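# Eight arms sort coloured parcels into matching trays

## Task

Move every parcel into the tray that shares its colour, so that it rests flat on the bottom of that tray.

## Robot and tools

ROBOTS. Eight identical i2rt Big YAM arms, arm1 to arm8. Each has six revolute joints, a two-finger gripper and a wrist camera. The hand reaches roughly 1.0 m from the joint1 axis. Each foot (base_link) faces along its own +x. Feet, in metres in the scene frame: arm1 (-2.151, -0.606, 0.766), arm2 (-0.854, -0.623, 0.797), arm3 (0.435, -0.612, 0.752), arm4 (1.688, -0.612, 0.754), arm5 (2.165, 0.644, 0.790), arm6 (0.850, 0.628, 0.817), arm7 (-0.424, 0.615, 0.799), arm8 (-1.661, 0.655, 0.757). So arms 1 to 4 stand along y near -0.61 and arms 5 to 8 along y near +0.63. The table tops under the arms are at z=0.720.

FRAME. There is one shared scene frame with its origin on the floor and +z up. Quaternions are written w, x, y, z. The hand point sits between the finger pads, about 1 cm short of the tips. The fingers point along the hand's +z and open along its y. The printed hand position drifts more when the arm is stretched far out. hand_target is the pose that the currently held joint targets would give.

JOINTS, all absolute targets, with the tolerance for done:
- joint1_rad: -2.879 to 2.879 (±0.045). Yaw about the foot, counter-clockwise from above is positive; 0 points along the foot's +x.
- joint2_rad: 0 to 3.141 (±0.14). Shoulder; 0 is upper arm back and level, and positive lifts it up and over forward.
- joint3_rad: 0 to 3.019 (±0.09). Elbow; 0 is folded, and positive opens it.
- joint4_rad: -1.692 to 1.57 (±0.055). Hand pitch; positive tilts the fingers up.
- joint5_rad: -1.57 to 1.57 (±0.03). Sideways swing; positive goes to the arm's right.
- joint6_rad: -2.094 to 2.094 (±0.035). Roll; positive is clockwise seen from behind the hand.
- gripper_m: 0 to 0.093 m (±0.003). Fingertip gap; each pad pushes with about 50 to 64 N.

TOOL move. Its keys are arm1 to arm8 plus cameras. An arm you do not name gets no new command. Each named arm takes an object that can hold:
- joints: a dict of joint-name to absolute value (rad, or m for gripper_m).
- target: one list of 7 numbers [x, y, z, qw, qx, qy, qz]. This is an absolute hand pose in the scene frame, in metres. The hand travels in a straight line to it from its current hand_target. When target is present, joints may contain only gripper_m.
- speed: the top path speed in m/s, from 0.002 to 0.5, default 0.25. Rotation is capped at twice that number in rad/s. It is only allowed together with target.

All motions in a call start at once. Hand paths are timed to finish together, paced by the slowest, and last 0.5 to 10 s. An action never runs beyond 15 s. The controller clips each step to 100 mm and 20 degrees from the measured hand pose and solves IK, favouring position. Expect errors of a centimetre or more, overshoot near full stretch, and wide swings when you move by joints. Paths do not avoid objects or other arms. cameras is a list of camera names or ["all"]; leaving it out also means all, and [] means none. A call with no arm keys just reports the full state and images.

TOOL wait: seconds, 0 to 10, plus optional cameras. Robots keep their current commands during the wait. TOOL zoom_image: camera plus region [x0, y0, x1, y1] in pixels of that camera's latest image, at most 504x504. The camera must have appeared in the latest images. TOOL finished_scene: scene (integer). This ends the scene and cannot be undone, so the parcels must stay in place without help.

CAMERAS. armN_cam_wrist rides on each wrist. cam_arm1 to cam_arm8 are fixed in the room, looking down from about 2.3 to 2.4 m. Images are 672x504 pixels. Calibration (K, distortion, T_world_to_cam) is provided, but the cameras may be off by a few degrees or millimetres.

READING RESULTS.
- The move line lists each arm that was sent a motion, with done or its worst status.
- joint_status and hand_status: done; off_target (stopped away from the target and may still be pushing); time_out (each joint then holds a target near where it stopped and keeps pushing); not_followed (a safety check withheld the command). "joint command not followed" and "pose unreachable" mark arms the self- and inter-arm clearance check blocked. Such an arm may keep trying until given new targets.
- on_its_own lists uncommanded motion; its "held at" value is a target, not a reading.
- "as last shown" marks arms the action did not name; their lines repeat old values.
- pictures gives the image order.
- Joint velocities are in rad/s (gripper in m/s); "within noise" means the arm is still.
- Torques are in joint order, positive toward larger angles, and include gravity; entries 3 and 4 wrap at ±28 N m.
- Gripper: closed on nothing it reads 0.000 to 0.003. Gripping a hard part firmly, it reads up to 0.005 below the part's width (some read up to 0.002 wider). Command about 0.005 below the touch reading for a full grip. To release, command well above the reading.

CAUTIONS.
- Never let two arms press hard on each other, and never close a gripper on another arm's fingers. The clearance check does not guard fingers, gripper housings or wrist cameras.
- Do not knock anything out of the work area. Avoid drops, releasing while the hand moves, slams and hard shoves.
- Arms keep pushing after contact. Pushing, holding loads or staying stretched heats motors. MOTOR HOT warns at 85 °C; at 100 °C an OVER-TEMPERATURE FAULT drops the arm for 30 s or more, and its keys show limit_stop_at_motor_heat. To relieve a stuck joint, command its reported position.
- If a move or wait is refused, or a stop interferes, later move, wait and finished_scene calls in the same reply are skipped.
- The simulation keeps running while you compose a reply, with robots holding their last command.
- Loose objects may occasionally be nudged by outside pushes.

Each tool is called after "Request:" as name(argument=value, ...) on one line, values as JSON.

## Session

Request:
move(cameras=["cam_arm1","cam_arm2","cam_arm3","cam_arm4","cam_arm5","cam_arm6","cam_arm7","cam_arm8"])

Scene clock: 0.00 s.
Joint torques (N m): no reading
Heat: arm1: hottest joint1_rad 32 °C; arm2: hottest joint2_rad 29 °C; arm3: hottest joint1_rad 31 °C; arm4: hottest gripper 32 °C; arm5: hottest joint6_rad 30 °C; arm6: hottest joint2_rad 30 °C; arm7: hottest joint5_rad 29 °C; arm8: hottest joint1_rad 31 °C.
Joint velocities: within noise
arm1.joint_positions: joint1_rad=-0.028 joint2_rad=+0.521 joint3_rad=+1.431 joint4_rad=-1.508 joint5_rad=+0.032 joint6_rad=-0.133 gripper_m=+0.09396
arm1.joint_status: not commanded
arm1.hand: x=-2.0073 y=-0.6778 z=+1.3083 quat_wxyz=(-0.446, -0.145, -0.870, +0.152) (m; scene frame)
arm1.hand_target: x=-2.0101 y=-0.6764 z=+1.3161 quat_wxyz=(-0.454, -0.145, -0.865, +0.155) (m; scene frame)
arm1.hand_status: not commanded
arm2.joint_positions: joint1_rad=+0.020 joint2_rad=+0.528 joint3_rad=+1.425 joint4_rad=-1.340 joint5_rad=+0.175 joint6_rad=+0.036 gripper_m=+0.09396
arm2.joint_status: not commanded
arm2.hand: x=-0.9859 y=-0.4872 z=+1.3715 quat_wxyz=(-0.230, +0.778, -0.324, -0.487) (m; scene frame)
arm2.hand_target: x=-0.9833 y=-0.4891 z=+1.3817 quat_wxyz=(-0.232, +0.772, -0.322, -0.497) (m; scene frame)
arm2.hand_status: not commanded
arm3.joint_positions: joint1_rad=+0.084 joint2_rad=+0.623 joint3_rad=+1.443 joint4_rad=-1.225 joint5_rad=+0.214 joint6_rad=-0.288 gripper_m=+0.09396
arm3.joint_status: not commanded
arm3.hand: x=+0.2458 y=-0.4641 z=+1.3420 quat_wxyz=(-0.302, +0.818, -0.155, -0.465) (m; scene frame)
arm3.hand_target: x=+0.2487 y=-0.4659 z=+1.3553 quat_wxyz=(-0.306, +0.809, -0.155, -0.477) (m; scene frame)
arm3.hand_status: not commanded
arm4.joint_positions: joint1_rad=+0.299 joint2_rad=+0.615 joint3_rad=+1.406 joint4_rad=-1.263 joint5_rad=-0.166 joint6_rad=-0.115 gripper_m=+0.09396
arm4.joint_status: not commanded
arm4.hand: x=+1.7423 y=-0.3720 z=+1.3161 quat_wxyz=(-0.394, +0.570, -0.636, -0.340) (m; scene frame)
arm4.hand_target: x=+1.7413 y=-0.3753 z=+1.3284 quat_wxyz=(-0.404, +0.566, -0.630, -0.346) (m; scene frame)
arm4.hand_status: not commanded
arm5.joint_positions: joint1_rad=-0.422 joint2_rad=+0.625 joint3_rad=+1.427 joint4_rad=-1.371 joint5_rad=+0.120 joint6_rad=-0.097 gripper_m=+0.09396
arm5.joint_status: not commanded
arm5.hand: x=+2.0004 y=+0.7998 z=+1.3402 quat_wxyz=(-0.234, +0.830, -0.279, -0.422) (m; scene frame)
arm5.hand_target: x=+2.0022 y=+0.7982 z=+1.3527 quat_wxyz=(-0.238, +0.823, -0.277, -0.434) (m; scene frame)
arm5.hand_status: not commanded
arm6.joint_positions: joint1_rad=+0.075 joint2_rad=+0.549 joint3_rad=+1.411 joint4_rad=-1.315 joint5_rad=-0.143 joint6_rad=+0.201 gripper_m=+0.09396
arm6.joint_status: not commanded
arm6.hand: x=+1.0364 y=+0.5443 z=+1.3862 quat_wxyz=(-0.531, -0.272, -0.802, +0.030) (m; scene frame)
arm6.hand_target: x=+1.0336 y=+0.5460 z=+1.3993 quat_wxyz=(-0.544, -0.268, -0.794, +0.033) (m; scene frame)
arm6.hand_status: not commanded
arm7.joint_positions: joint1_rad=-0.146 joint2_rad=+0.496 joint3_rad=+1.379 joint4_rad=-1.460 joint5_rad=-0.022 joint6_rad=+0.046 gripper_m=+0.09396
arm7.joint_status: not commanded
arm7.hand: x=-0.3012 y=+0.4957 z=+1.3304 quat_wxyz=(-0.447, -0.351, -0.807, +0.162) (m; scene frame)
arm7.hand_target: x=-0.3031 y=+0.4977 z=+1.3404 quat_wxyz=(-0.457, -0.348, -0.801, +0.166) (m; scene frame)
arm7.hand_status: not commanded
arm8.joint_positions: joint1_rad=-0.237 joint2_rad=+0.447 joint3_rad=+1.428 joint4_rad=-1.458 joint5_rad=-0.190 joint6_rad=-0.420 gripper_m=+0.09396
arm8.joint_status: not commanded
arm8.hand: x=-1.7428 y=+0.5401 z=+1.3190 quat_wxyz=(-0.160, -0.687, -0.503, +0.499) (m; scene frame)
arm8.hand_target: x=-1.7406 y=+0.5420 z=+1.3271 quat_wxyz=(-0.161, -0.682, -0.500, +0.508) (m; scene frame)
arm8.hand_status: not commanded
pictures: cam_arm1, cam_arm2, cam_arm3, cam_arm4, cam_arm5, cam_arm6, cam_arm7, cam_arm8

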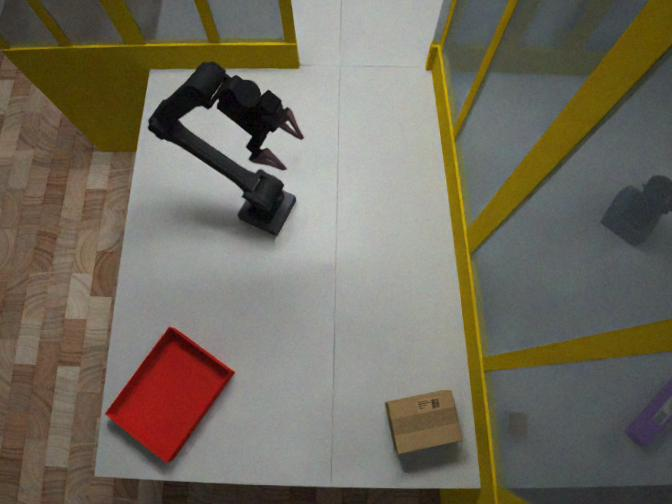

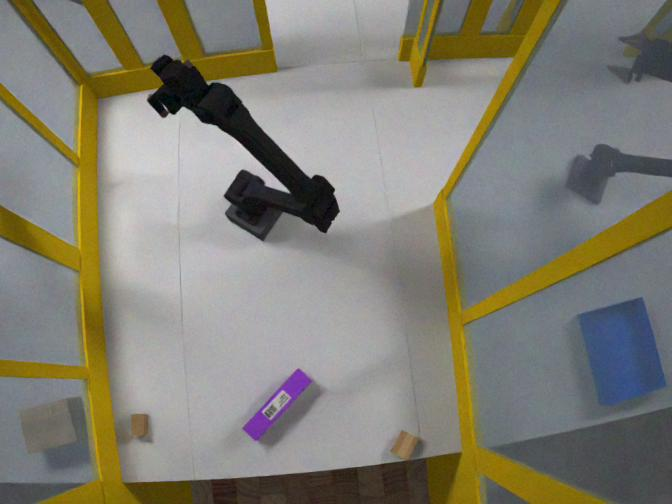

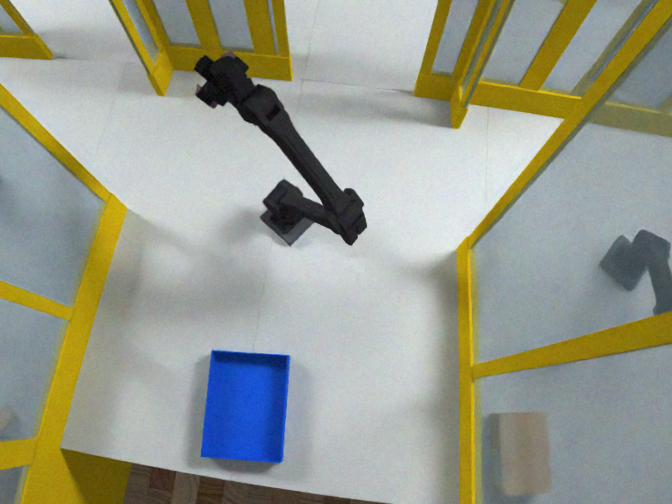

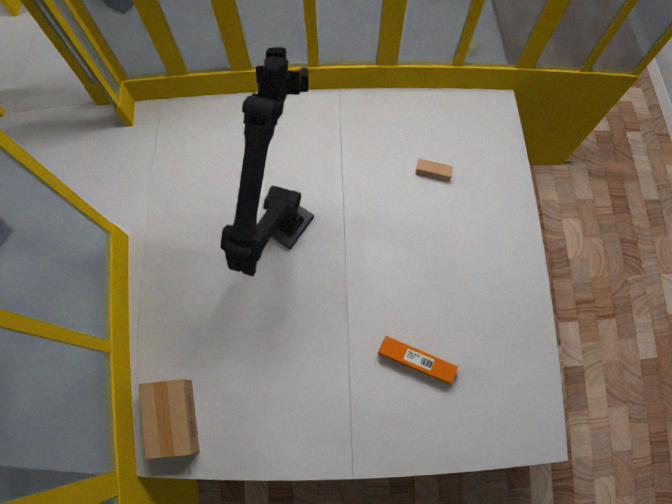

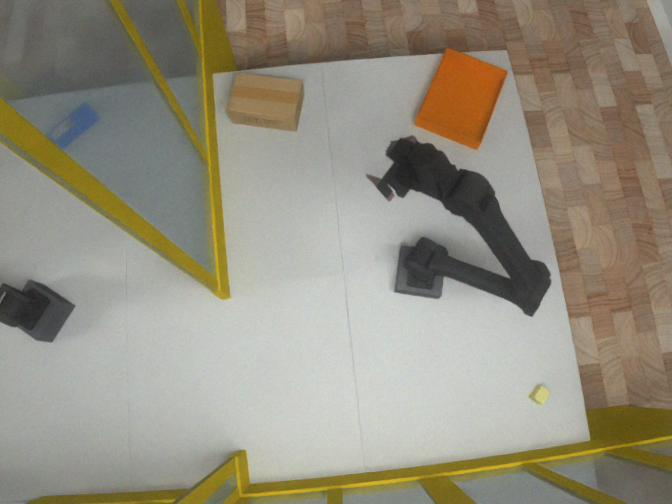

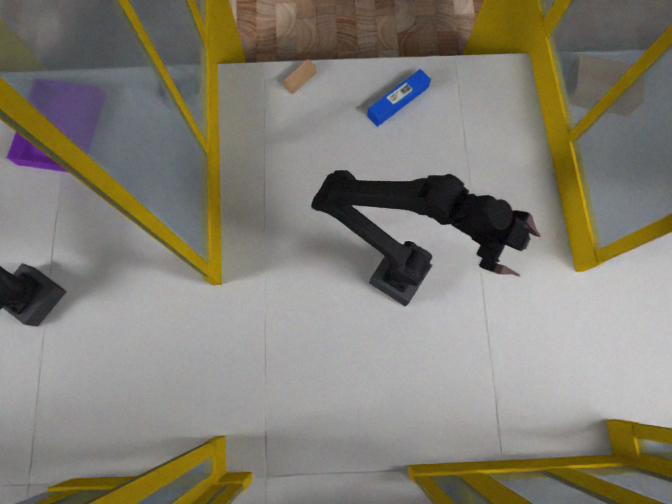

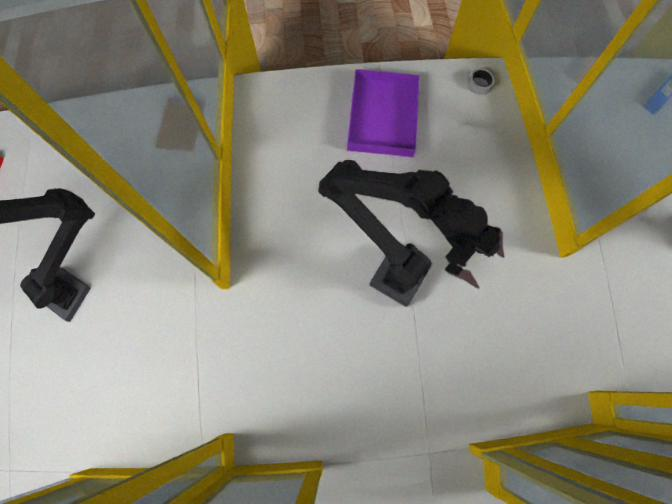

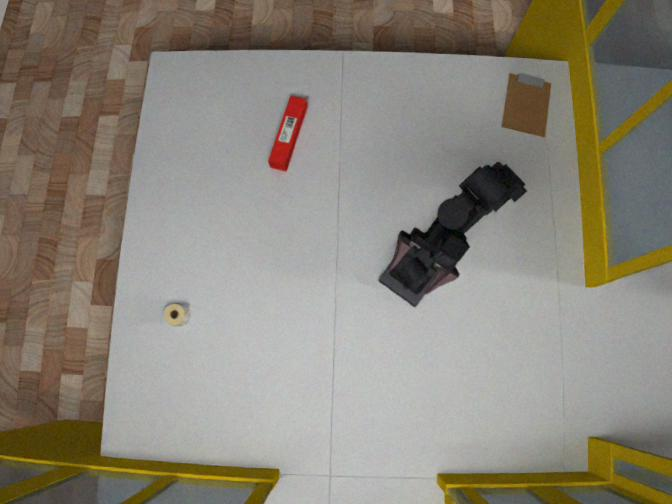

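Request:
zoom_image(camera="cam_arm8", region=[240, 80, 340, 180])

Request:
zoom_image(camera="cam_arm2", region=[220, 350, 340, 460])

Request:
zoom_image(camera="cam_arm4", region=[360, 310, 480, 400])

Request:
zoom_image(camera="cam_arm6", region=[350, 50, 450, 140])

Scaled by 5.040.

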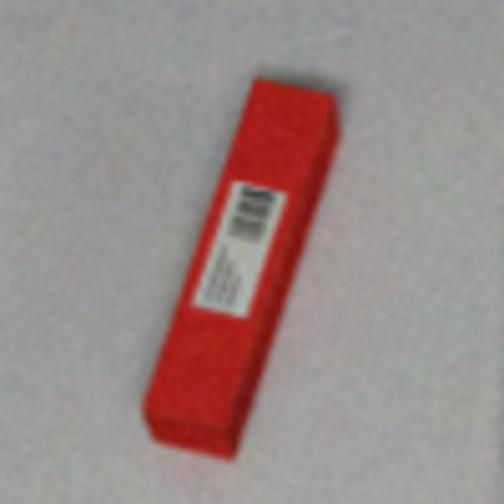

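Scaled by 4.200.

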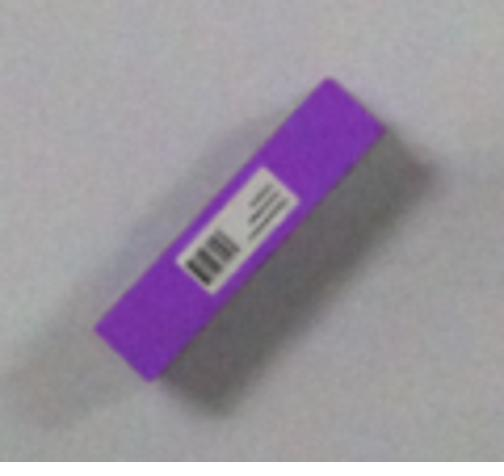

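Scaled by 4.200.

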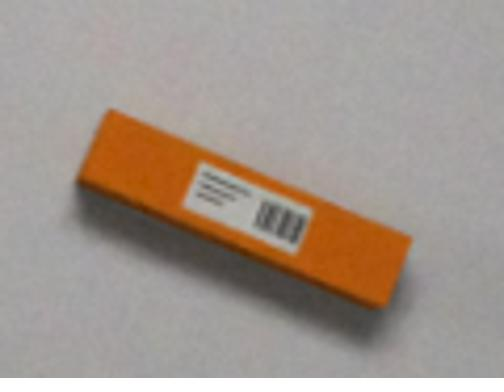

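Scaled by 5.040.

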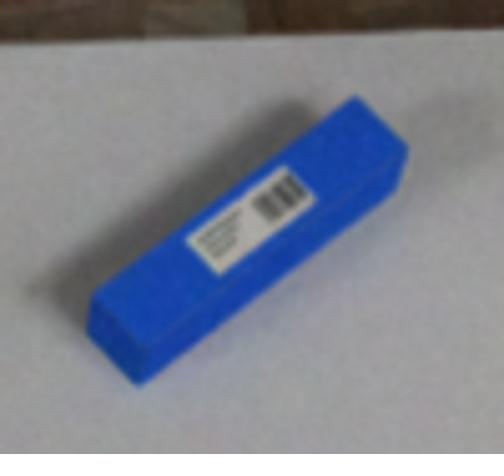

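Request:
move(arm8={"joints":{"joint1_rad":-1.827,"joint2_rad":1.35,"joint3_rad":1.43,"joint4_rad":-1.63,"joint5_rad":0,"joint6_rad":0.925}}, arm2={"joints":{"joint1_rad":2.248,"joint2_rad":1.35,"joint3_rad":1.43,"joint4_rad":-1.63,"joint5_rad":0,"joint6_rad":0.873}}, arm4={"joints":{"joint1_rad":-1.824,"joint2_rad":1.35,"joint3_rad":1.43,"joint4_rad":-1.63,"joint5_rad":0,"joint6_rad":-0.436}}, arm6={"joints":{"joint1_rad":2.119,"joint2_rad":1.35,"joint3_rad":1.43,"joint4_rad":-1.63,"joint5_rad":0,"joint6_rad":0.838}}, arm1={"joints":{"joint1_rad":1.47}}, arm7={"joints":{"joint1_rad":-1.044}}, arm3={"joints":{"joint1_rad":-1.19}}, arm5={"joints":{"joint1_rad":0.648}}, cameras=["arm8_cam_wrist","arm2_cam_wrist"])

Scene clock: 136.83 s.
Joint torques (N m): arm1=[2.14 4.31 8.01 1.69 0.1 0] | arm2=[0.38 -13.39 8.62 0.14 0.05 0.1] | arm3=[-1.67 1.03 9.91 1.7 -0.06 -0.01] | arm4=[-0.79 -9.82 12.21 -0.23 -0.1 -0.03] | arm5=[-0.5 2.73 7.38 1.7 -0.06 -0.03] | arm6=[-0.15 -9.29 9.99 -0.2 0.14 0] | arm7=[-0.97 2.2 9.78 1.47 -0.08 0.12] | arm8=[1.55 -11.16 10.11 -0.49 0 0.03]
Heat: arm1: hottest joint1_rad 31 °C; arm2: hottest joint3_rad 34 °C; arm3: hottest joint1_rad 30 °C; arm4: hottest joint3_rad 41 °C; arm5: hottest joint3_rad 34 °C; arm6: hottest joint3_rad 31 °C; arm7: hottest joint3_rad 38 °C; arm8: hottest joint1_rad 30 °C.
move: arm1 done; arm2 done; arm3 done; arm4 done; arm5 done; arm6 done; arm7 done; arm8 done
Joint velocities: within noise
arm1.joint_positions: joint1_rad=+1.458 joint2_rad=+0.521 joint3_rad=+1.431 joint4_rad=-1.508 joint5_rad=+0.032 joint6_rad=-0.133 gripper_m=+0.09398
arm1.joint_status: all done
arm1.hand: x=-2.0638 y=-0.4619 z=+1.3059 quat_wxyz=(-0.426, +0.483, -0.742, -0.186) (m; scene frame)
arm1.hand_target: x=-2.0670 y=-0.4634 z=+1.3137 quat_wxyz=(-0.433, +0.485, -0.735, -0.193) (m; scene frame)
arm1.hand_status: not commanded
arm2.joint_positions: joint1_rad=+2.246 joint2_rad=+1.364 joint3_rad=+1.425 joint4_rad=-1.620 joint5_rad=+0.000 joint6_rad=+0.858 gripper_m=+0.09399
arm2.joint_status: all done
arm2.hand: x=-0.8489 y=-1.0180 z=+1.0892 quat_wxyz=(+0.005, +0.935, +0.356, -0.002) (m; scene frame)
arm2.hand_target: x=-0.8481 y=-1.0142 z=+1.0965 quat_wxyz=(+0.009, +0.937, +0.350, -0.003) (m; scene frame)
arm2.hand_status: not commanded
arm3.joint_positions: joint1_rad=-1.177 joint2_rad=+0.623 joint3_rad=+1.443 joint4_rad=-1.225 joint5_rad=+0.214 joint6_rad=-0.288 gripper_m=+0.09397
arm3.joint_status: all done
arm3.hand: x=+0.5190 y=-0.3917 z=+1.3440 quat_wxyz=(-0.520, +0.567, -0.606, -0.202) (m; scene frame)
arm3.hand_target: x=+0.5211 y=-0.3963 z=+1.3572 quat_wxyz=(-0.532, +0.555, -0.605, -0.205) (m; scene frame)
arm3.hand_status: not commanded
arm4.joint_positions: joint1_rad=-1.814 joint2_rad=+1.364 joint3_rad=+1.406 joint4_rad=-1.620 joint5_rad=+0.000 joint6_rad=-0.427 gripper_m=+0.09398
arm4.joint_status: all done
arm4.hand: x=+1.9451 y=-0.9054 z=+1.0388 quat_wxyz=(+0.007, -0.215, -0.976, +0.004) (m; scene frame)
arm4.hand_target: x=+1.9425 y=-0.9082 z=+1.0532 quat_wxyz=(-0.004, -0.216, -0.976, +0.012) (m; scene frame)
arm4.hand_status: not commanded
arm5.joint_positions: joint1_rad=+0.641 joint2_rad=+0.625 joint3_rad=+1.427 joint4_rad=-1.371 joint5_rad=+0.119 joint6_rad=-0.097 gripper_m=+0.09397
arm5.joint_status: all done
arm5.hand: x=+1.9447 y=+0.5763 z=+1.3387 quat_wxyz=(+0.013, +0.859, +0.181, -0.479) (m; scene frame)
arm5.hand_target: x=+1.9474 y=+0.5756 z=+1.3512 quat_wxyz=(+0.017, +0.851, +0.181, -0.492) (m; scene frame)
arm5.hand_status: not commanded
arm6.joint_positions: joint1_rad=+2.113 joint2_rad=+1.371 joint3_rad=+1.411 joint4_rad=-1.620 joint5_rad=-0.001 joint6_rad=+0.828 gripper_m=+0.09399
arm6.joint_status: all done
arm6.hand: x=+0.8802 y=+1.0196 z=+1.1017 quat_wxyz=(+0.002, +0.327, -0.945, +0.004) (m; scene frame)
arm6.hand_target: x=+0.8781 y=+1.0183 z=+1.1168 quat_wxyz=(-0.004, +0.326, -0.945, -0.010) (m; scene frame)
arm6.hand_status: not commanded
arm7.joint_positions: joint1_rad=-1.035 joint2_rad=+0.496 joint3_rad=+1.379 joint4_rad=-1.460 joint5_rad=-0.022 joint6_rad=+0.046 gripper_m=+0.09397
arm7.joint_status: all done
arm7.hand: x=-0.4377 y=+0.4443 z=+1.3303 quat_wxyz=(-0.333, -0.663, -0.578, +0.340) (m; scene frame)
arm7.hand_target: x=-0.4390 y=+0.4472 z=+1.3403 quat_wxyz=(-0.339, -0.661, -0.571, +0.349) (m; scene frame)
arm7.hand_status: not commanded
arm8.joint_positions: joint1_rad=-1.822 joint2_rad=+1.363 joint3_rad=+1.424 joint4_rad=-1.620 joint5_rad=-0.001 joint6_rad=+0.917 gripper_m=+0.09400
arm8.joint_status: all done
arm8.hand: x=-1.9188 y=+0.9540 z=+1.0499 quat_wxyz=(-0.001, -0.632, +0.775, +0.006) (m; scene frame)
arm8.hand_target: x=-1.9151 y=+0.9527 z=+1.0569 quat_wxyz=(-0.001, -0.627, +0.779, +0.010) (m; scene frame)
arm8.hand_status: not commanded
pictures: arm2_cam_wrist, arm8_cam_wrist
camera_calibration:
arm2_cam_wrist: T_world_to_cam=[[-0.660773, 0.75057, 0.00484685, 0.196697], [0.614605, 0.537345, 0.577514, 0.444112], [0.43086, 0.384584, -0.816367, 1.76704], [0, 0, 0, 1]] pos_world=[-0.90433, -1.06585, 1.18512]
arm8_cam_wrist: T_world_to_cam=[[0.978001, -0.207617, -0.0202379, 2.09684], [-0.156571, -0.794709, 0.586449, -0.153731], [-0.13784, -0.570379, -0.809733, 1.25033], [0, 0, 0, 1]] pos_world=[-1.90244, 1.02633, 1.14502]

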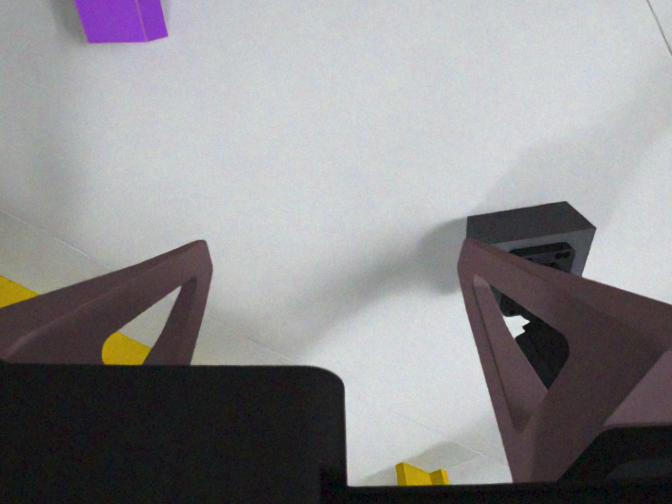

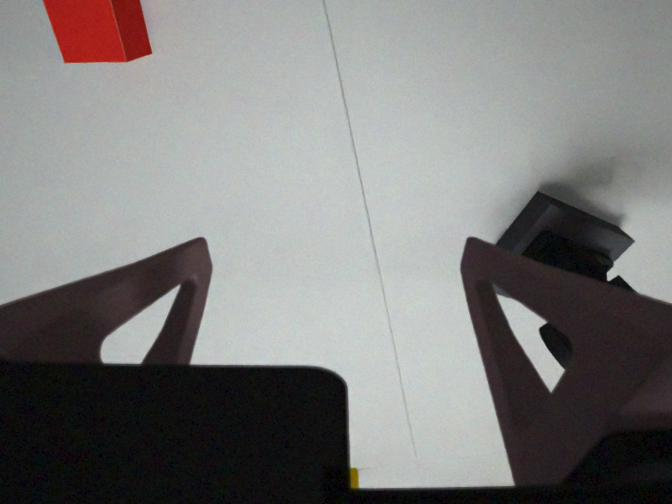

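Request:
move(arm8={"target":[-2.078,1.142,0.89,0,-0.626,0.780,0],"speed":0.4}, arm2={"target":[-0.845,-1.279,0.89,0,0.937,0.349,0],"speed":0.4}, arm4={"target":[2.137,-1.147,0.89,0,0.2156,0.9765,0],"speed":0.4}, arm6={"target":[0.904,1.382,0.89,0,-0.3256,0.9455,0],"speed":0.4}, cameras=["arm8_cam_wrist","arm2_cam_wrist","arm4_cam_wrist","arm6_cam_wrist"])

Scene clock: 145.53 s.
Joint torques (N m): arm1=[2.2 4.42 7.88 1.73 0.09 0] | arm2=[0.21 -24.29 11.67 0.06 0.03 0.08] | arm3=[-1.73 1.03 9.91 1.68 -0.06 -0.01] | arm4=[-1.85 -18.2 15.28 -0.27 -0.18 -0.03] | arm5=[-0.26 2.96 7.58 1.98 -0.12 -0.05] | arm6=[-0.21 -19.84 13.16 -0.27 0.13 -0.01] | arm7=[-1.14 2.49 9.81 1.43 -0.08 0.11] | arm8=[1.73 -19.9 14.02 -0.58 0.03 0.05]
Heat: arm1: hottest joint1_rad 31 °C; arm2: hottest joint3_rad 34 °C; arm3: hottest joint1_rad 30 °C; arm4: hottest joint3_rad 42 °C; arm5: hottest joint3_rad 34 °C; arm6: hottest joint3_rad 32 °C; arm7: hottest joint3_rad 39 °C; arm8: hottest joint3_rad 32 °C.
move: arm2 off_target; arm4 off_target; arm6 off_target; arm8 off_target
Joint velocities: within noise
arm1, arm3, arm5, arm7: as last shown
arm2.joint_positions: joint1_rad=+2.246 joint2_rad=+2.129 joint3_rad=+1.880 joint4_rad=-1.358 joint5_rad=+0.000 joint6_rad=+0.858 gripper_m=+0.09399
arm2.joint_status: not commanded
arm2.hand: x=-0.8454 y=-1.2644 z=+0.8729 quat_wxyz=(-0.017, +0.935, +0.355, +0.006) (m; scene frame)
arm2.hand_target: x=-0.8451 y=-1.2781 z=+0.8901 quat_wxyz=(+0.000, +0.937, +0.349, +0.000) (m; scene frame)
arm2.hand_status: off_target (0.023 m and 2.3 deg from the pose sent, 0.328 m and 1.0 deg at the start)
arm4.joint_positions: joint1_rad=-1.816 joint2_rad=+2.235 joint3_rad=+2.210 joint4_rad=-1.567 joint5_rad=-0.013 joint6_rad=-0.436 gripper_m=+0.09398
arm4.joint_status: not commanded
arm4.hand: x=+2.1359 y=-1.1300 z=+0.8851 quat_wxyz=(+0.009, -0.212, -0.977, -0.006) (m; scene frame)
arm4.hand_target: x=+2.1363 y=-1.1464 z=+0.8900 quat_wxyz=(-0.001, -0.216, -0.976, +0.001) (m; scene frame)
arm4.hand_status: off_target (0.018 m and 1.3 deg from the pose sent, 0.343 m and 1.0 deg at the start)
arm6.joint_positions: joint1_rad=+2.113 joint2_rad=+2.538 joint3_rad=+2.574 joint4_rad=-1.644 joint5_rad=-0.001 joint6_rad=+0.829 gripper_m=+0.09399
arm6.joint_status: not commanded
arm6.hand: x=+0.9066 y=+1.3709 z=+0.8748 quat_wxyz=(+0.008, +0.327, -0.945, +0.017) (m; scene frame)
arm6.hand_target: x=+0.9040 y=+1.3811 z=+0.8901 quat_wxyz=(+0.000, +0.326, -0.946, -0.001) (m; scene frame)
arm6.hand_status: off_target (0.019 m and 2.1 deg from the pose sent, 0.420 m and 0.6 deg at the start)
arm8.joint_positions: joint1_rad=-1.822 joint2_rad=+2.052 joint3_rad=+1.878 joint4_rad=-1.421 joint5_rad=-0.001 joint6_rad=+0.919 gripper_m=+0.09400
arm8.joint_status: not commanded
arm8.hand: x=-2.0712 y=+1.1301 z=+0.8798 quat_wxyz=(+0.000, -0.630, +0.776, -0.013) (m; scene frame)
arm8.hand_target: x=-2.0775 y=+1.1415 z=+0.8901 quat_wxyz=(+0.000, -0.626, +0.780, +0.001) (m; scene frame)
arm8.hand_status: off_target (0.017 m and 1.6 deg from the pose sent, 0.294 m and 1.0 deg at the start)
pictures: arm2_cam_wrist, arm4_cam_wrist, arm6_cam_wrist, arm8_cam_wrist
camera_calibration:
arm2_cam_wrist: T_world_to_cam=[[-0.660488, 0.749729, 0.0407748, 0.352812], [0.615202, 0.509243, 0.601828, 0.643014], [0.430444, 0.422585, -0.797584, 1.71492], [0, 0, 0, 1]] pos_world=[-0.90073, -1.31666, 0.966419]
arm4_cam_wrist: T_world_to_cam=[[-0.402094, -0.915587, 0.0046099, -0.182416], [-0.733047, 0.324938, 0.597543, 1.4088], [-0.5486, 0.236889, -0.801824, 2.27403], [0, 0, 0, 1]] pos_world=[2.2069, -1.16348, 0.982397]
arm6_cam_wrist: T_world_to_cam=[[0.623637, -0.781018, 0.0329797, 0.474998], [-0.639716, -0.485652, 0.59574, 0.730437], [-0.449267, -0.392623, -0.8025, 1.77196], [0, 0, 0, 1]] pos_world=[0.967128, 1.42143, 0.971178]
arm8_cam_wrist: T_world_to_cam=[[0.977589, -0.210327, 0.00902734, 2.25554], [-0.172917, -0.777774, 0.604291, -0.00657019], [-0.120078, -0.592309, -0.796713, 1.24218], [0, 0, 0, 1]] pos_world=[-2.05697, 1.20505, 0.973272]

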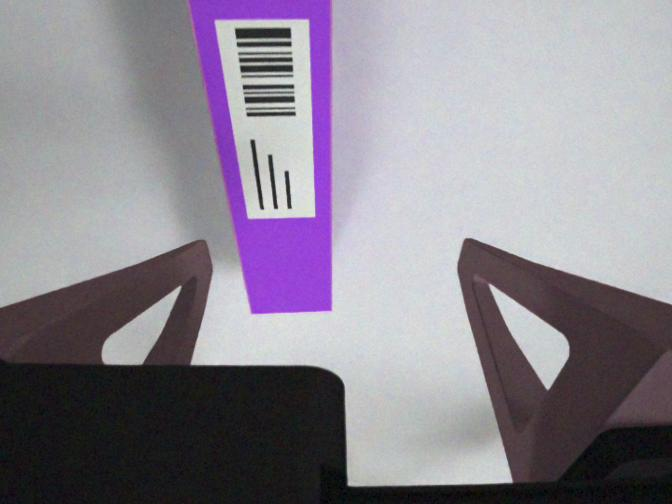

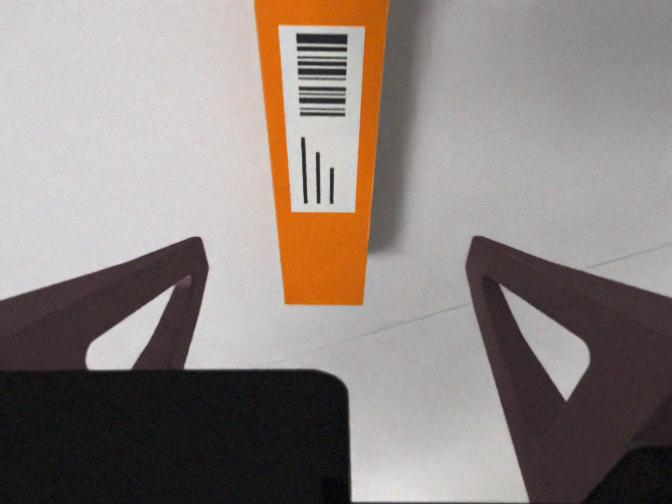

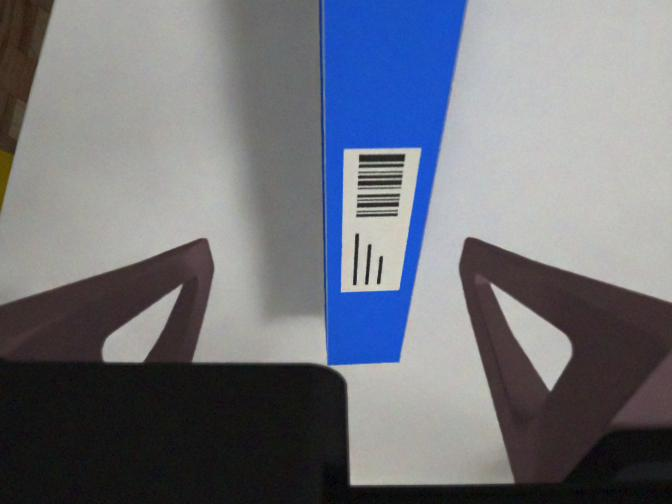

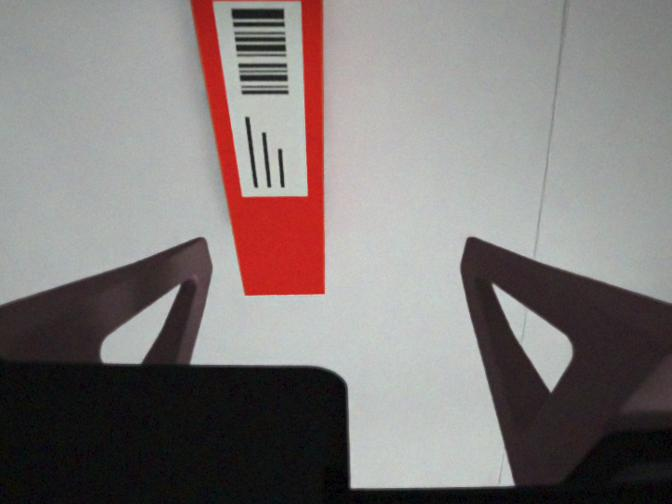

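Request:
move(arm8={"target":[-2.1075,1.1665,0.89,0,-0.626,0.780,0],"speed":0.2}, arm2={"target":[-0.8395,-1.309,0.89,0,0.936,0.352,0],"speed":0.2}, arm4={"target":[2.146,-1.148,0.89,0,0.211,0.9775,0],"speed":0.2}, arm6={"target":[0.8915,1.336,0.89,0,-0.327,0.945,0],"speed":0.2}, cameras=[])

Request:
move(arm8={"target":[-2.1075,1.1665,0.765,0,-0.626,0.780,0],"speed":0.15}, arm2={"target":[-0.8395,-1.309,0.770,0,0.936,0.352,0],"speed":0.15}, arm4={"target":[2.146,-1.148,0.760,0,0.211,0.9775,0],"speed":0.15}, arm6={"target":[0.8915,1.336,0.770,0,-0.327,0.945,0],"speed":0.15}, cameras=["arm8_cam_wrist","arm2_cam_wrist","arm4_cam_wrist","arm6_cam_wrist"])

Scene clock: 204.50 s.
Joint torques (N m): arm1=[1.96 4.66 7.84 1.72 0.07 0.01] | arm2=[0.79 -24.59 11.99 0.06 0.03 0.09] | arm3=[-1.73 0.97 9.92 1.66 -0.05 -0.01] | arm4=[-1.08 -18.43 15.32 -0.27 -0.19 -0.03] | arm5=[-0.26 3.55 7.34 1.72 -0.09 -0.06] | arm6=[0.26 -21.48 8.38 0.49 0.12 0] | arm7=[-1.03 2.26 9.8 1.47 -0.07 0.11] | arm8=[2.26 -20.78 14.19 -0.65 0.03 0.04]
Heat: arm1: hottest joint3_rad 32 °C; arm2: hottest joint3_rad 42 °C; arm3: hottest joint1_rad 30 °C; arm4: hottest joint3_rad 52 °C; arm5: hottest joint3_rad 34 °C; arm6: hottest joint3_rad 40 °C; arm7: hottest joint3_rad 40 °C; arm8: hottest joint3_rad 41 °C.
move: arm2 off_target; arm4 off_target; arm6 off_target; arm8 off_target
Joint velocities: within noise
arm1, arm3, arm5, arm7: as last shown
arm2.joint_positions: joint1_rad=+2.247 joint2_rad=+2.212 joint3_rad=+2.042 joint4_rad=-1.426 joint5_rad=+0.000 joint6_rad=+0.858 gripper_m=+0.09399
arm2.joint_status: not commanded
arm2.hand: x=-0.8444 y=-1.2959 z=+0.8795 quat_wxyz=(-0.013, +0.934, +0.356, +0.004) (m; scene frame)
arm2.hand_target: x=-0.8395 y=-1.3083 z=+0.8903 quat_wxyz=(+0.001, +0.936, +0.352, +0.000) (m; scene frame)
arm2.hand_status: off_target (0.017 m and 1.6 deg from the pose sent, 0.048 m and 2.1 deg at the start)
arm4.joint_positions: joint1_rad=-1.816 joint2_rad=+2.262 joint3_rad=+2.259 joint4_rad=-1.589 joint5_rad=-0.013 joint6_rad=-0.436 gripper_m=+0.09398
arm4.joint_status: not commanded
arm4.hand: x=+2.1405 y=-1.1353 z=+0.8859 quat_wxyz=(+0.009, -0.212, -0.977, -0.005) (m; scene frame)
arm4.hand_target: x=+2.1454 y=-1.1474 z=+0.8901 quat_wxyz=(-0.001, -0.211, -0.977, +0.001) (m; scene frame)
arm4.hand_status: off_target (0.014 m and 1.2 deg from the pose sent, 0.021 m and 1.3 deg at the start)
arm6.joint_positions: joint1_rad=+2.120 joint2_rad=+2.350 joint3_rad=+2.203 joint4_rad=-1.469 joint5_rad=-0.001 joint6_rad=+0.838 gripper_m=+0.09399
arm6.joint_status: not commanded
arm6.hand: x=+0.8989 y=+1.3296 z=+0.8677 quat_wxyz=(+0.009, +0.326, -0.945, +0.021) (m; scene frame)
arm6.hand_target: x=+0.8914 y=+1.3357 z=+0.8899 quat_wxyz=(+0.000, +0.327, -0.945, +0.000) (m; scene frame)
arm6.hand_status: off_target (0.024 m and 2.6 deg from the pose sent, 0.041 m and 2.1 deg at the start)
arm8.joint_positions: joint1_rad=-1.822 joint2_rad=+2.164 joint3_rad=+2.081 joint4_rad=-1.503 joint5_rad=-0.001 joint6_rad=+0.929 gripper_m=+0.09400
arm8.joint_status: not commanded
arm8.hand: x=-2.0968 y=+1.1597 z=+0.8860 quat_wxyz=(+0.000, -0.627, +0.779, -0.008) (m; scene frame)
arm8.hand_target: x=-2.1071 y=+1.1660 z=+0.8901 quat_wxyz=(+0.000, -0.626, +0.780, +0.001) (m; scene frame)
arm8.hand_status: off_target (0.013 m and 1.0 deg from the pose sent, 0.052 m and 1.6 deg at the start)
pictures: none
No camera images: "cameras" was empty.

Scene clock: 206.03 s.
Joint torques (N m): arm1=[2.02 4.72 8.02 1.72 0.1 0.02] | arm2=[0.73 -25.99 7.68 0.92 0.04 0.09] | arm3=[-1.67 0.91 9.88 1.7 -0.06 0] | arm4=[-0.79 -19.43 10.06 0.76 -0.18 -0.01] | arm5=[-0.97 2.96 7.43 1.81 -0.11 -0.04] | arm6=[0.32 -18.84 8.44 0.51 0.13 0.01] | arm7=[-1.08 2.37 9.73 1.48 -0.07 0.11] | arm8=[2.32 -21.48 9.32 0.17 0.04 0.03]
Heat: arm1: hottest joint3_rad 32 °C; arm2: hottest joint3_rad 42 °C; arm3: hottest joint1_rad 30 °C; arm4: hottest joint3_rad 52 °C; arm5: hottest joint3_rad 34 °C; arm6: hottest joint3_rad 40 °C; arm7: hottest joint3_rad 40 °C; arm8: hottest joint3_rad 40 °C.
move: arm2 done; arm4 off_target; arm6 done; arm8 off_target
Joint velocities: within noise
arm1, arm3, arm5, arm7: as last shown
arm2.joint_positions: joint1_rad=+2.247 joint2_rad=+2.319 joint3_rad=+1.946 joint4_rad=-1.206 joint5_rad=+0.000 joint6_rad=+0.858 gripper_m=+0.09399
arm2.joint_status: not commanded
arm2.hand: x=-0.8443 y=-1.3058 z=+0.7733 quat_wxyz=(-0.004, +0.935, +0.356, +0.001) (m; scene frame)
arm2.hand_target: x=-0.8395 y=-1.3089 z=+0.7701 quat_wxyz=(+0.000, +0.936, +0.352, +0.000) (m; scene frame)
arm2.hand_status: done (0.007 m and 0.7 deg from the pose sent, 0.110 m and 1.6 deg at the start)
arm4.joint_positions: joint1_rad=-1.816 joint2_rad=+2.331 joint3_rad=+2.087 joint4_rad=-1.320 joint5_rad=-0.013 joint6_rad=-0.436 gripper_m=+0.09398
arm4.joint_status: not commanded
arm4.hand: x=+2.1469 y=-1.1454 z=+0.7733 quat_wxyz=(-0.002, -0.212, -0.977, +0.003) (m; scene frame)
arm4.hand_target: x=+2.1457 y=-1.1478 z=+0.7602 quat_wxyz=(+0.000, -0.211, -0.977, +0.000) (m; scene frame)
arm4.hand_status: off_target (0.014 m and 0.4 deg from the pose sent, 0.127 m and 1.2 deg at the start)
arm6.joint_positions: joint1_rad=+2.120 joint2_rad=+2.415 joint3_rad=+2.055 joint4_rad=-1.230 joint5_rad=-0.001 joint6_rad=+0.838 gripper_m=+0.09399
arm6.joint_status: not commanded
arm6.hand: x=+0.8989 y=+1.3295 z=+0.7684 quat_wxyz=(+0.004, +0.326, -0.945, +0.008) (m; scene frame)
arm6.hand_target: x=+0.8914 y=+1.3358 z=+0.7700 quat_wxyz=(+0.000, +0.327, -0.945, +0.000) (m; scene frame)
arm6.hand_status: done (0.010 m and 1.1 deg from the pose sent, 0.098 m and 2.6 deg at the start)
arm8.joint_positions: joint1_rad=-1.822 joint2_rad=+2.248 joint3_rad=+1.936 joint4_rad=-1.252 joint5_rad=-0.001 joint6_rad=+0.929 gripper_m=+0.09400
arm8.joint_status: not commanded
arm8.hand: x=-2.1038 y=+1.1676 z=+0.7767 quat_wxyz=(-0.001, -0.627, +0.779, +0.003) (m; scene frame)
arm8.hand_target: x=-2.1073 y=+1.1663 z=+0.7652 quat_wxyz=(+0.000, -0.626, +0.780, +0.000) (m; scene frame)
arm8.hand_status: off_target (0.012 m and 0.4 deg from the pose sent, 0.122 m and 1.0 deg at the start)
pictures: arm2_cam_wrist, arm4_cam_wrist, arm6_cam_wrist, arm8_cam_wrist
camera_calibration:
arm2_cam_wrist: T_world_to_cam=[[-0.660995, 0.750134, 0.0196194, 0.405207], [0.614599, 0.526195, 0.587696, 0.755957], [0.430527, 0.400522, -0.808844, 1.63256], [0, 0, 0, 1]] pos_world=[-0.899631, -1.35561, 0.868261]
arm4_cam_wrist: T_world_to_cam=[[-0.401511, -0.915708, 0.0163532, -0.202048], [-0.744106, 0.336575, 0.577082, 1.54155], [-0.533942, 0.219536, -0.816523, 2.15402], [0, 0, 0, 1]] pos_world=[2.21607, -1.17675, 0.872514]
arm6_cam_wrist: T_world_to_cam=[[0.62178, -0.782945, 0.0196334, 0.465505], [-0.641747, -0.494957, 0.585815, 0.790627], [-0.448944, -0.376848, -0.810207, 1.6514], [0, 0, 0, 1]] pos_world=[0.959327, 1.37812, 0.865676]
arm8_cam_wrist: T_world_to_cam=[[0.975458, -0.219628, -0.0156503, 2.32176], [-0.16844, -0.790107, 0.589371, 0.114664], [-0.141808, -0.572271, -0.807711, 1.11782], [0, 0, 0, 1]] pos_world=[-2.08695, 1.24021, 0.87163]

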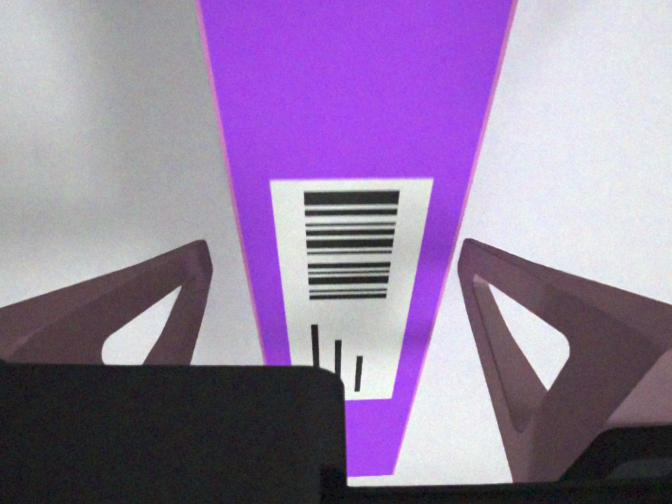

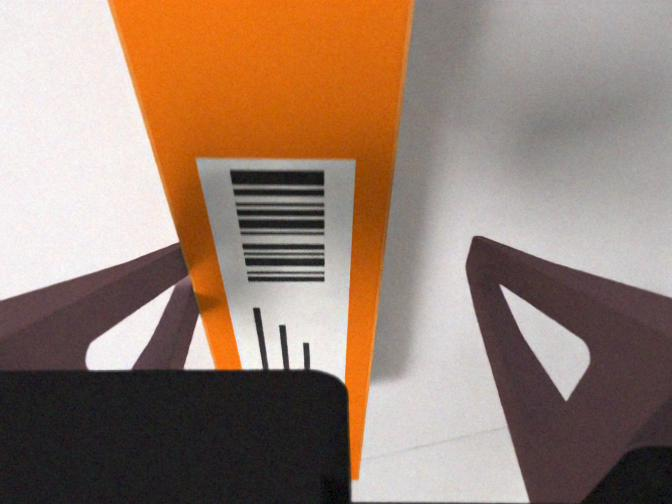

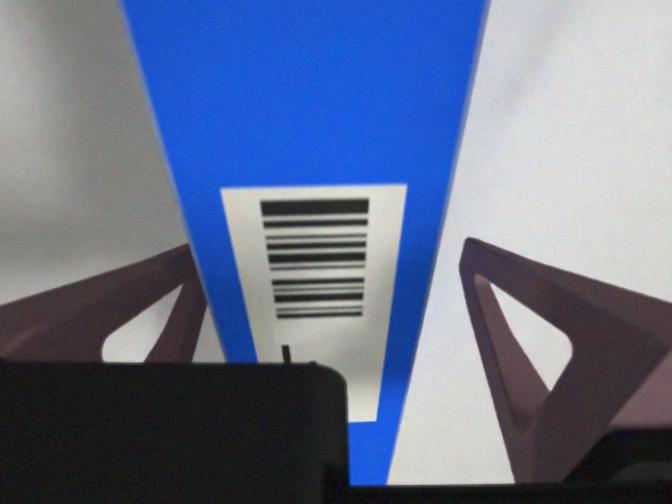

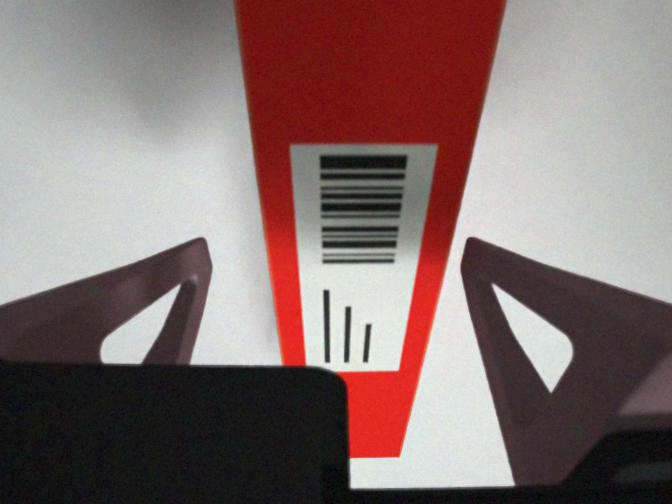

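Request:
move(arm8={"target":[-2.099,1.164,0.746,0,-0.626,0.780,0],"speed":0.1}, arm2={"target":[-0.8425,-1.305,0.754,0,0.936,0.352,0],"speed":0.1}, arm4={"target":[2.151,-1.137,0.744,0,0.211,0.9775,0],"speed":0.1}, arm6={"target":[0.8915,1.336,0.754,0,-0.327,0.945,0],"speed":0.1}, cameras=[])

Request:
move(arm8={"joints":{"gripper_m":0.05}}, arm2={"joints":{"gripper_m":0.05}}, arm4={"joints":{"gripper_m":0.05}}, arm6={"joints":{"gripper_m":0.05}}, cameras=["arm4_cam_wrist","arm6_cam_wrist"])

Scene clock: 225.57 s.
Joint torques (N m): arm1=[2.14 4.42 7.98 1.77 0.09 -0.01] | arm2=[0.44 -25.05 7.21 0.92 0.04 0.04] | arm3=[-1.67 0.85 9.91 1.7 -0.06 -0.01] | arm4=[0.62 -19.49 9.26 0.73 -0.16 0.11] | arm5=[-0.44 2.67 7.49 1.99 -0.1 -0.03] | arm6=[0.32 -18.08 7.75 0.58 0.15 0] | arm7=[-1.03 2.32 9.81 1.47 -0.07 0.11] | arm8=[1.85 -21.6 8.54 0.14 0.05 -0.02]
Heat: arm1: hottest joint3_rad 32 °C; arm2: hottest joint2_rad 39 °C; arm3: hottest joint1_rad 30 °C; arm4: hottest joint3_rad 48 °C; arm5: hottest joint3_rad 35 °C; arm6: hottest joint3_rad 36 °C; arm7: hottest joint3_rad 40 °C; arm8: hottest joint2_rad 41 °C.
move: arm2 off_target; arm4 off_target; arm6 off_target; arm8 off_target
Joint velocities: within noise
arm1, arm3, arm5, arm7: as last shown
arm2.joint_positions: joint1_rad=+2.247 joint2_rad=+2.319 joint3_rad=+1.921 joint4_rad=-1.167 joint5_rad=+0.000 joint6_rad=+0.859 gripper_m=+0.09399
arm2.joint_status: not commanded
arm2.hand: x=-0.8443 y=-1.3055 z=+0.7644 quat_wxyz=(+0.002, +0.935, +0.356, -0.001) (m; scene frame)
arm2.hand_target: x=-0.8425 y=-1.3048 z=+0.7542 quat_wxyz=(+0.000, +0.936, +0.352, +0.000) (m; scene frame)
arm2.hand_status: off_target (0.011 m and 0.5 deg from the pose sent, 0.019 m and 0.7 deg at the start)
arm4.joint_positions: joint1_rad=-1.816 joint2_rad=+2.331 joint3_rad=+2.049 joint4_rad=-1.275 joint5_rad=-0.014 joint6_rad=-0.434 gripper_m=+0.09398
arm4.joint_status: not commanded
arm4.hand: x=+2.1455 y=-1.1440 z=+0.7595 quat_wxyz=(-0.005, -0.213, -0.977, +0.005) (m; scene frame)
arm4.hand_target: x=+2.1506 y=-1.1368 z=+0.7443 quat_wxyz=(+0.000, -0.211, -0.977, +0.000) (m; scene frame)
arm4.hand_status: off_target (0.018 m and 0.8 deg from the pose sent, 0.031 m and 0.4 deg at the start)
arm6.joint_positions: joint1_rad=+2.120 joint2_rad=+2.422 joint3_rad=+2.055 joint4_rad=-1.203 joint5_rad=-0.001 joint6_rad=+0.838 gripper_m=+0.09399
arm6.joint_status: not commanded
arm6.hand: x=+0.8992 y=+1.3348 z=+0.7631 quat_wxyz=(+0.000, +0.326, -0.945, -0.001) (m; scene frame)
arm6.hand_target: x=+0.8915 y=+1.3359 z=+0.7542 quat_wxyz=(+0.000, +0.327, -0.945, +0.000) (m; scene frame)
arm6.hand_status: off_target (0.012 m and 0.1 deg from the pose sent, 0.018 m and 1.1 deg at the start)
arm8.joint_positions: joint1_rad=-1.822 joint2_rad=+2.248 joint3_rad=+1.889 joint4_rad=-1.199 joint5_rad=-0.001 joint6_rad=+0.929 gripper_m=+0.09400
arm8.joint_status: not commanded
arm8.hand: x=-2.1009 y=+1.1642 z=+0.7596 quat_wxyz=(-0.001, -0.627, +0.779, +0.006) (m; scene frame)
arm8.hand_target: x=-2.0988 y=+1.1638 z=+0.7462 quat_wxyz=(+0.000, -0.626, +0.780, +0.000) (m; scene frame)
arm8.hand_status: off_target (0.014 m and 0.7 deg from the pose sent, 0.031 m and 0.4 deg at the start)
pictures: none
No camera images: "cameras" was empty.

Scene clock: 226.17 s.
Joint torques (N m): arm1=[2.02 4.6 7.98 1.72 0.12 -0.01] | arm2=[0.44 -25.05 7.21 0.94 0.05 0.04] | arm3=[-1.67 0.91 9.94 1.7 -0.06 -0.01] | arm4=[0.62 -19.49 9.28 0.75 -0.15 0.11] | arm5=[-0.03 3.43 7.35 1.81 -0.07 -0.04] | arm6=[0.26 -18.2 7.75 0.54 0.14 -0.01] | arm7=[-1.08 2.37 9.83 1.47 -0.07 0.1] | arm8=[1.79 -21.48 8.57 0.27 0.03 -0.01]
Heat: arm1: hottest joint3_rad 32 °C; arm2: hottest joint2_rad 39 °C; arm3: hottest joint1_rad 30 °C; arm4: hottest joint3_rad 48 °C; arm5: hottest joint3_rad 35 °C; arm6: hottest joint3_rad 36 °C; arm7: hottest joint3_rad 40 °C; arm8: hottest joint2_rad 41 °C.
move: arm2 off_target; arm4 off_target; arm6 off_target; arm8 off_target
Joint velocities: within noise
arm1, arm3, arm5, arm7: as last shown
arm2.joint_positions: joint1_rad=+2.247 joint2_rad=+2.319 joint3_rad=+1.921 joint4_rad=-1.166 joint5_rad=+0.000 joint6_rad=+0.859 gripper_m=+0.05882
arm2.joint_status: gripper_m off_target (ended at +0.05885, target +0.05000)
arm2.hand: x=-0.8443 y=-1.3057 z=+0.7644 quat_wxyz=(+0.002, +0.935, +0.356, -0.001) (m; scene frame)
arm2.hand_target: x=-0.8425 y=-1.3049 z=+0.7542 quat_wxyz=(+0.000, +0.936, +0.352, +0.000) (m; scene frame)
arm2.hand_status: not commanded
arm4.joint_positions: joint1_rad=-1.816 joint2_rad=+2.331 joint3_rad=+2.049 joint4_rad=-1.275 joint5_rad=-0.014 joint6_rad=-0.434 gripper_m=+0.05961
arm4.joint_status: gripper_m off_target (ended at +0.05964, target +0.05000)
arm4.hand: x=+2.1456 y=-1.1440 z=+0.7595 quat_wxyz=(-0.005, -0.213, -0.977, +0.005) (m; scene frame)
arm4.hand_target: x=+2.1506 y=-1.1368 z=+0.7443 quat_wxyz=(+0.000, -0.211, -0.977, +0.000) (m; scene frame)
arm4.hand_status: not commanded
arm6.joint_positions: joint1_rad=+2.120 joint2_rad=+2.422 joint3_rad=+2.055 joint4_rad=-1.202 joint5_rad=-0.001 joint6_rad=+0.838 gripper_m=+0.05967
arm6.joint_status: gripper_m off_target (ended at +0.05970, target +0.05000)
arm6.hand: x=+0.8993 y=+1.3350 z=+0.7631 quat_wxyz=(+0.000, +0.326, -0.945, -0.001) (m; scene frame)
arm6.hand_target: x=+0.8915 y=+1.3358 z=+0.7542 quat_wxyz=(+0.000, +0.327, -0.945, +0.000) (m; scene frame)
arm6.hand_status: not commanded
arm8.joint_positions: joint1_rad=-1.822 joint2_rad=+2.248 joint3_rad=+1.889 joint4_rad=-1.199 joint5_rad=-0.001 joint6_rad=+0.929 gripper_m=+0.05997
arm8.joint_status: gripper_m off_target (ended at +0.05999, target +0.05000)
arm8.hand: x=-2.1009 y=+1.1642 z=+0.7596 quat_wxyz=(-0.001, -0.627, +0.779, +0.006) (m; scene frame)
arm8.hand_target: x=-2.0988 y=+1.1638 z=+0.7462 quat_wxyz=(+0.000, -0.626, +0.780, +0.000) (m; scene frame)
arm8.hand_status: not commanded
pictures: arm4_cam_wrist, arm6_cam_wrist
camera_calibration:
arm4_cam_wrist: T_world_to_cam=[[-0.403577, -0.914753, 0.018763, -0.197411], [-0.746412, 0.341029, 0.571462, 1.56233], [-0.529145, 0.216624, -0.820414, 2.13115], [0, 0, 0, 1]] pos_world=[2.21416, -1.17504, 0.859319]
arm6_cam_wrist: T_world_to_cam=[[0.621482, -0.783415, 0.00470577, 0.481925], [-0.642737, -0.50643, 0.57482, 0.821281], [-0.447939, -0.360265, -0.818267, 1.63251], [0, 0, 0, 1]] pos_world=[0.959626, 1.3816, 0.861473]

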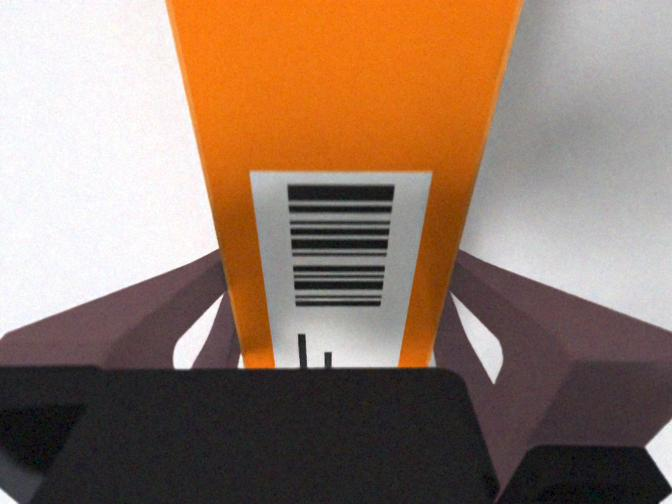

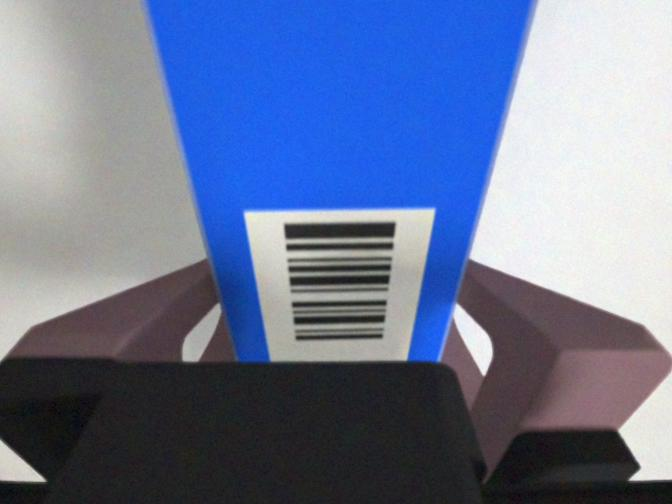

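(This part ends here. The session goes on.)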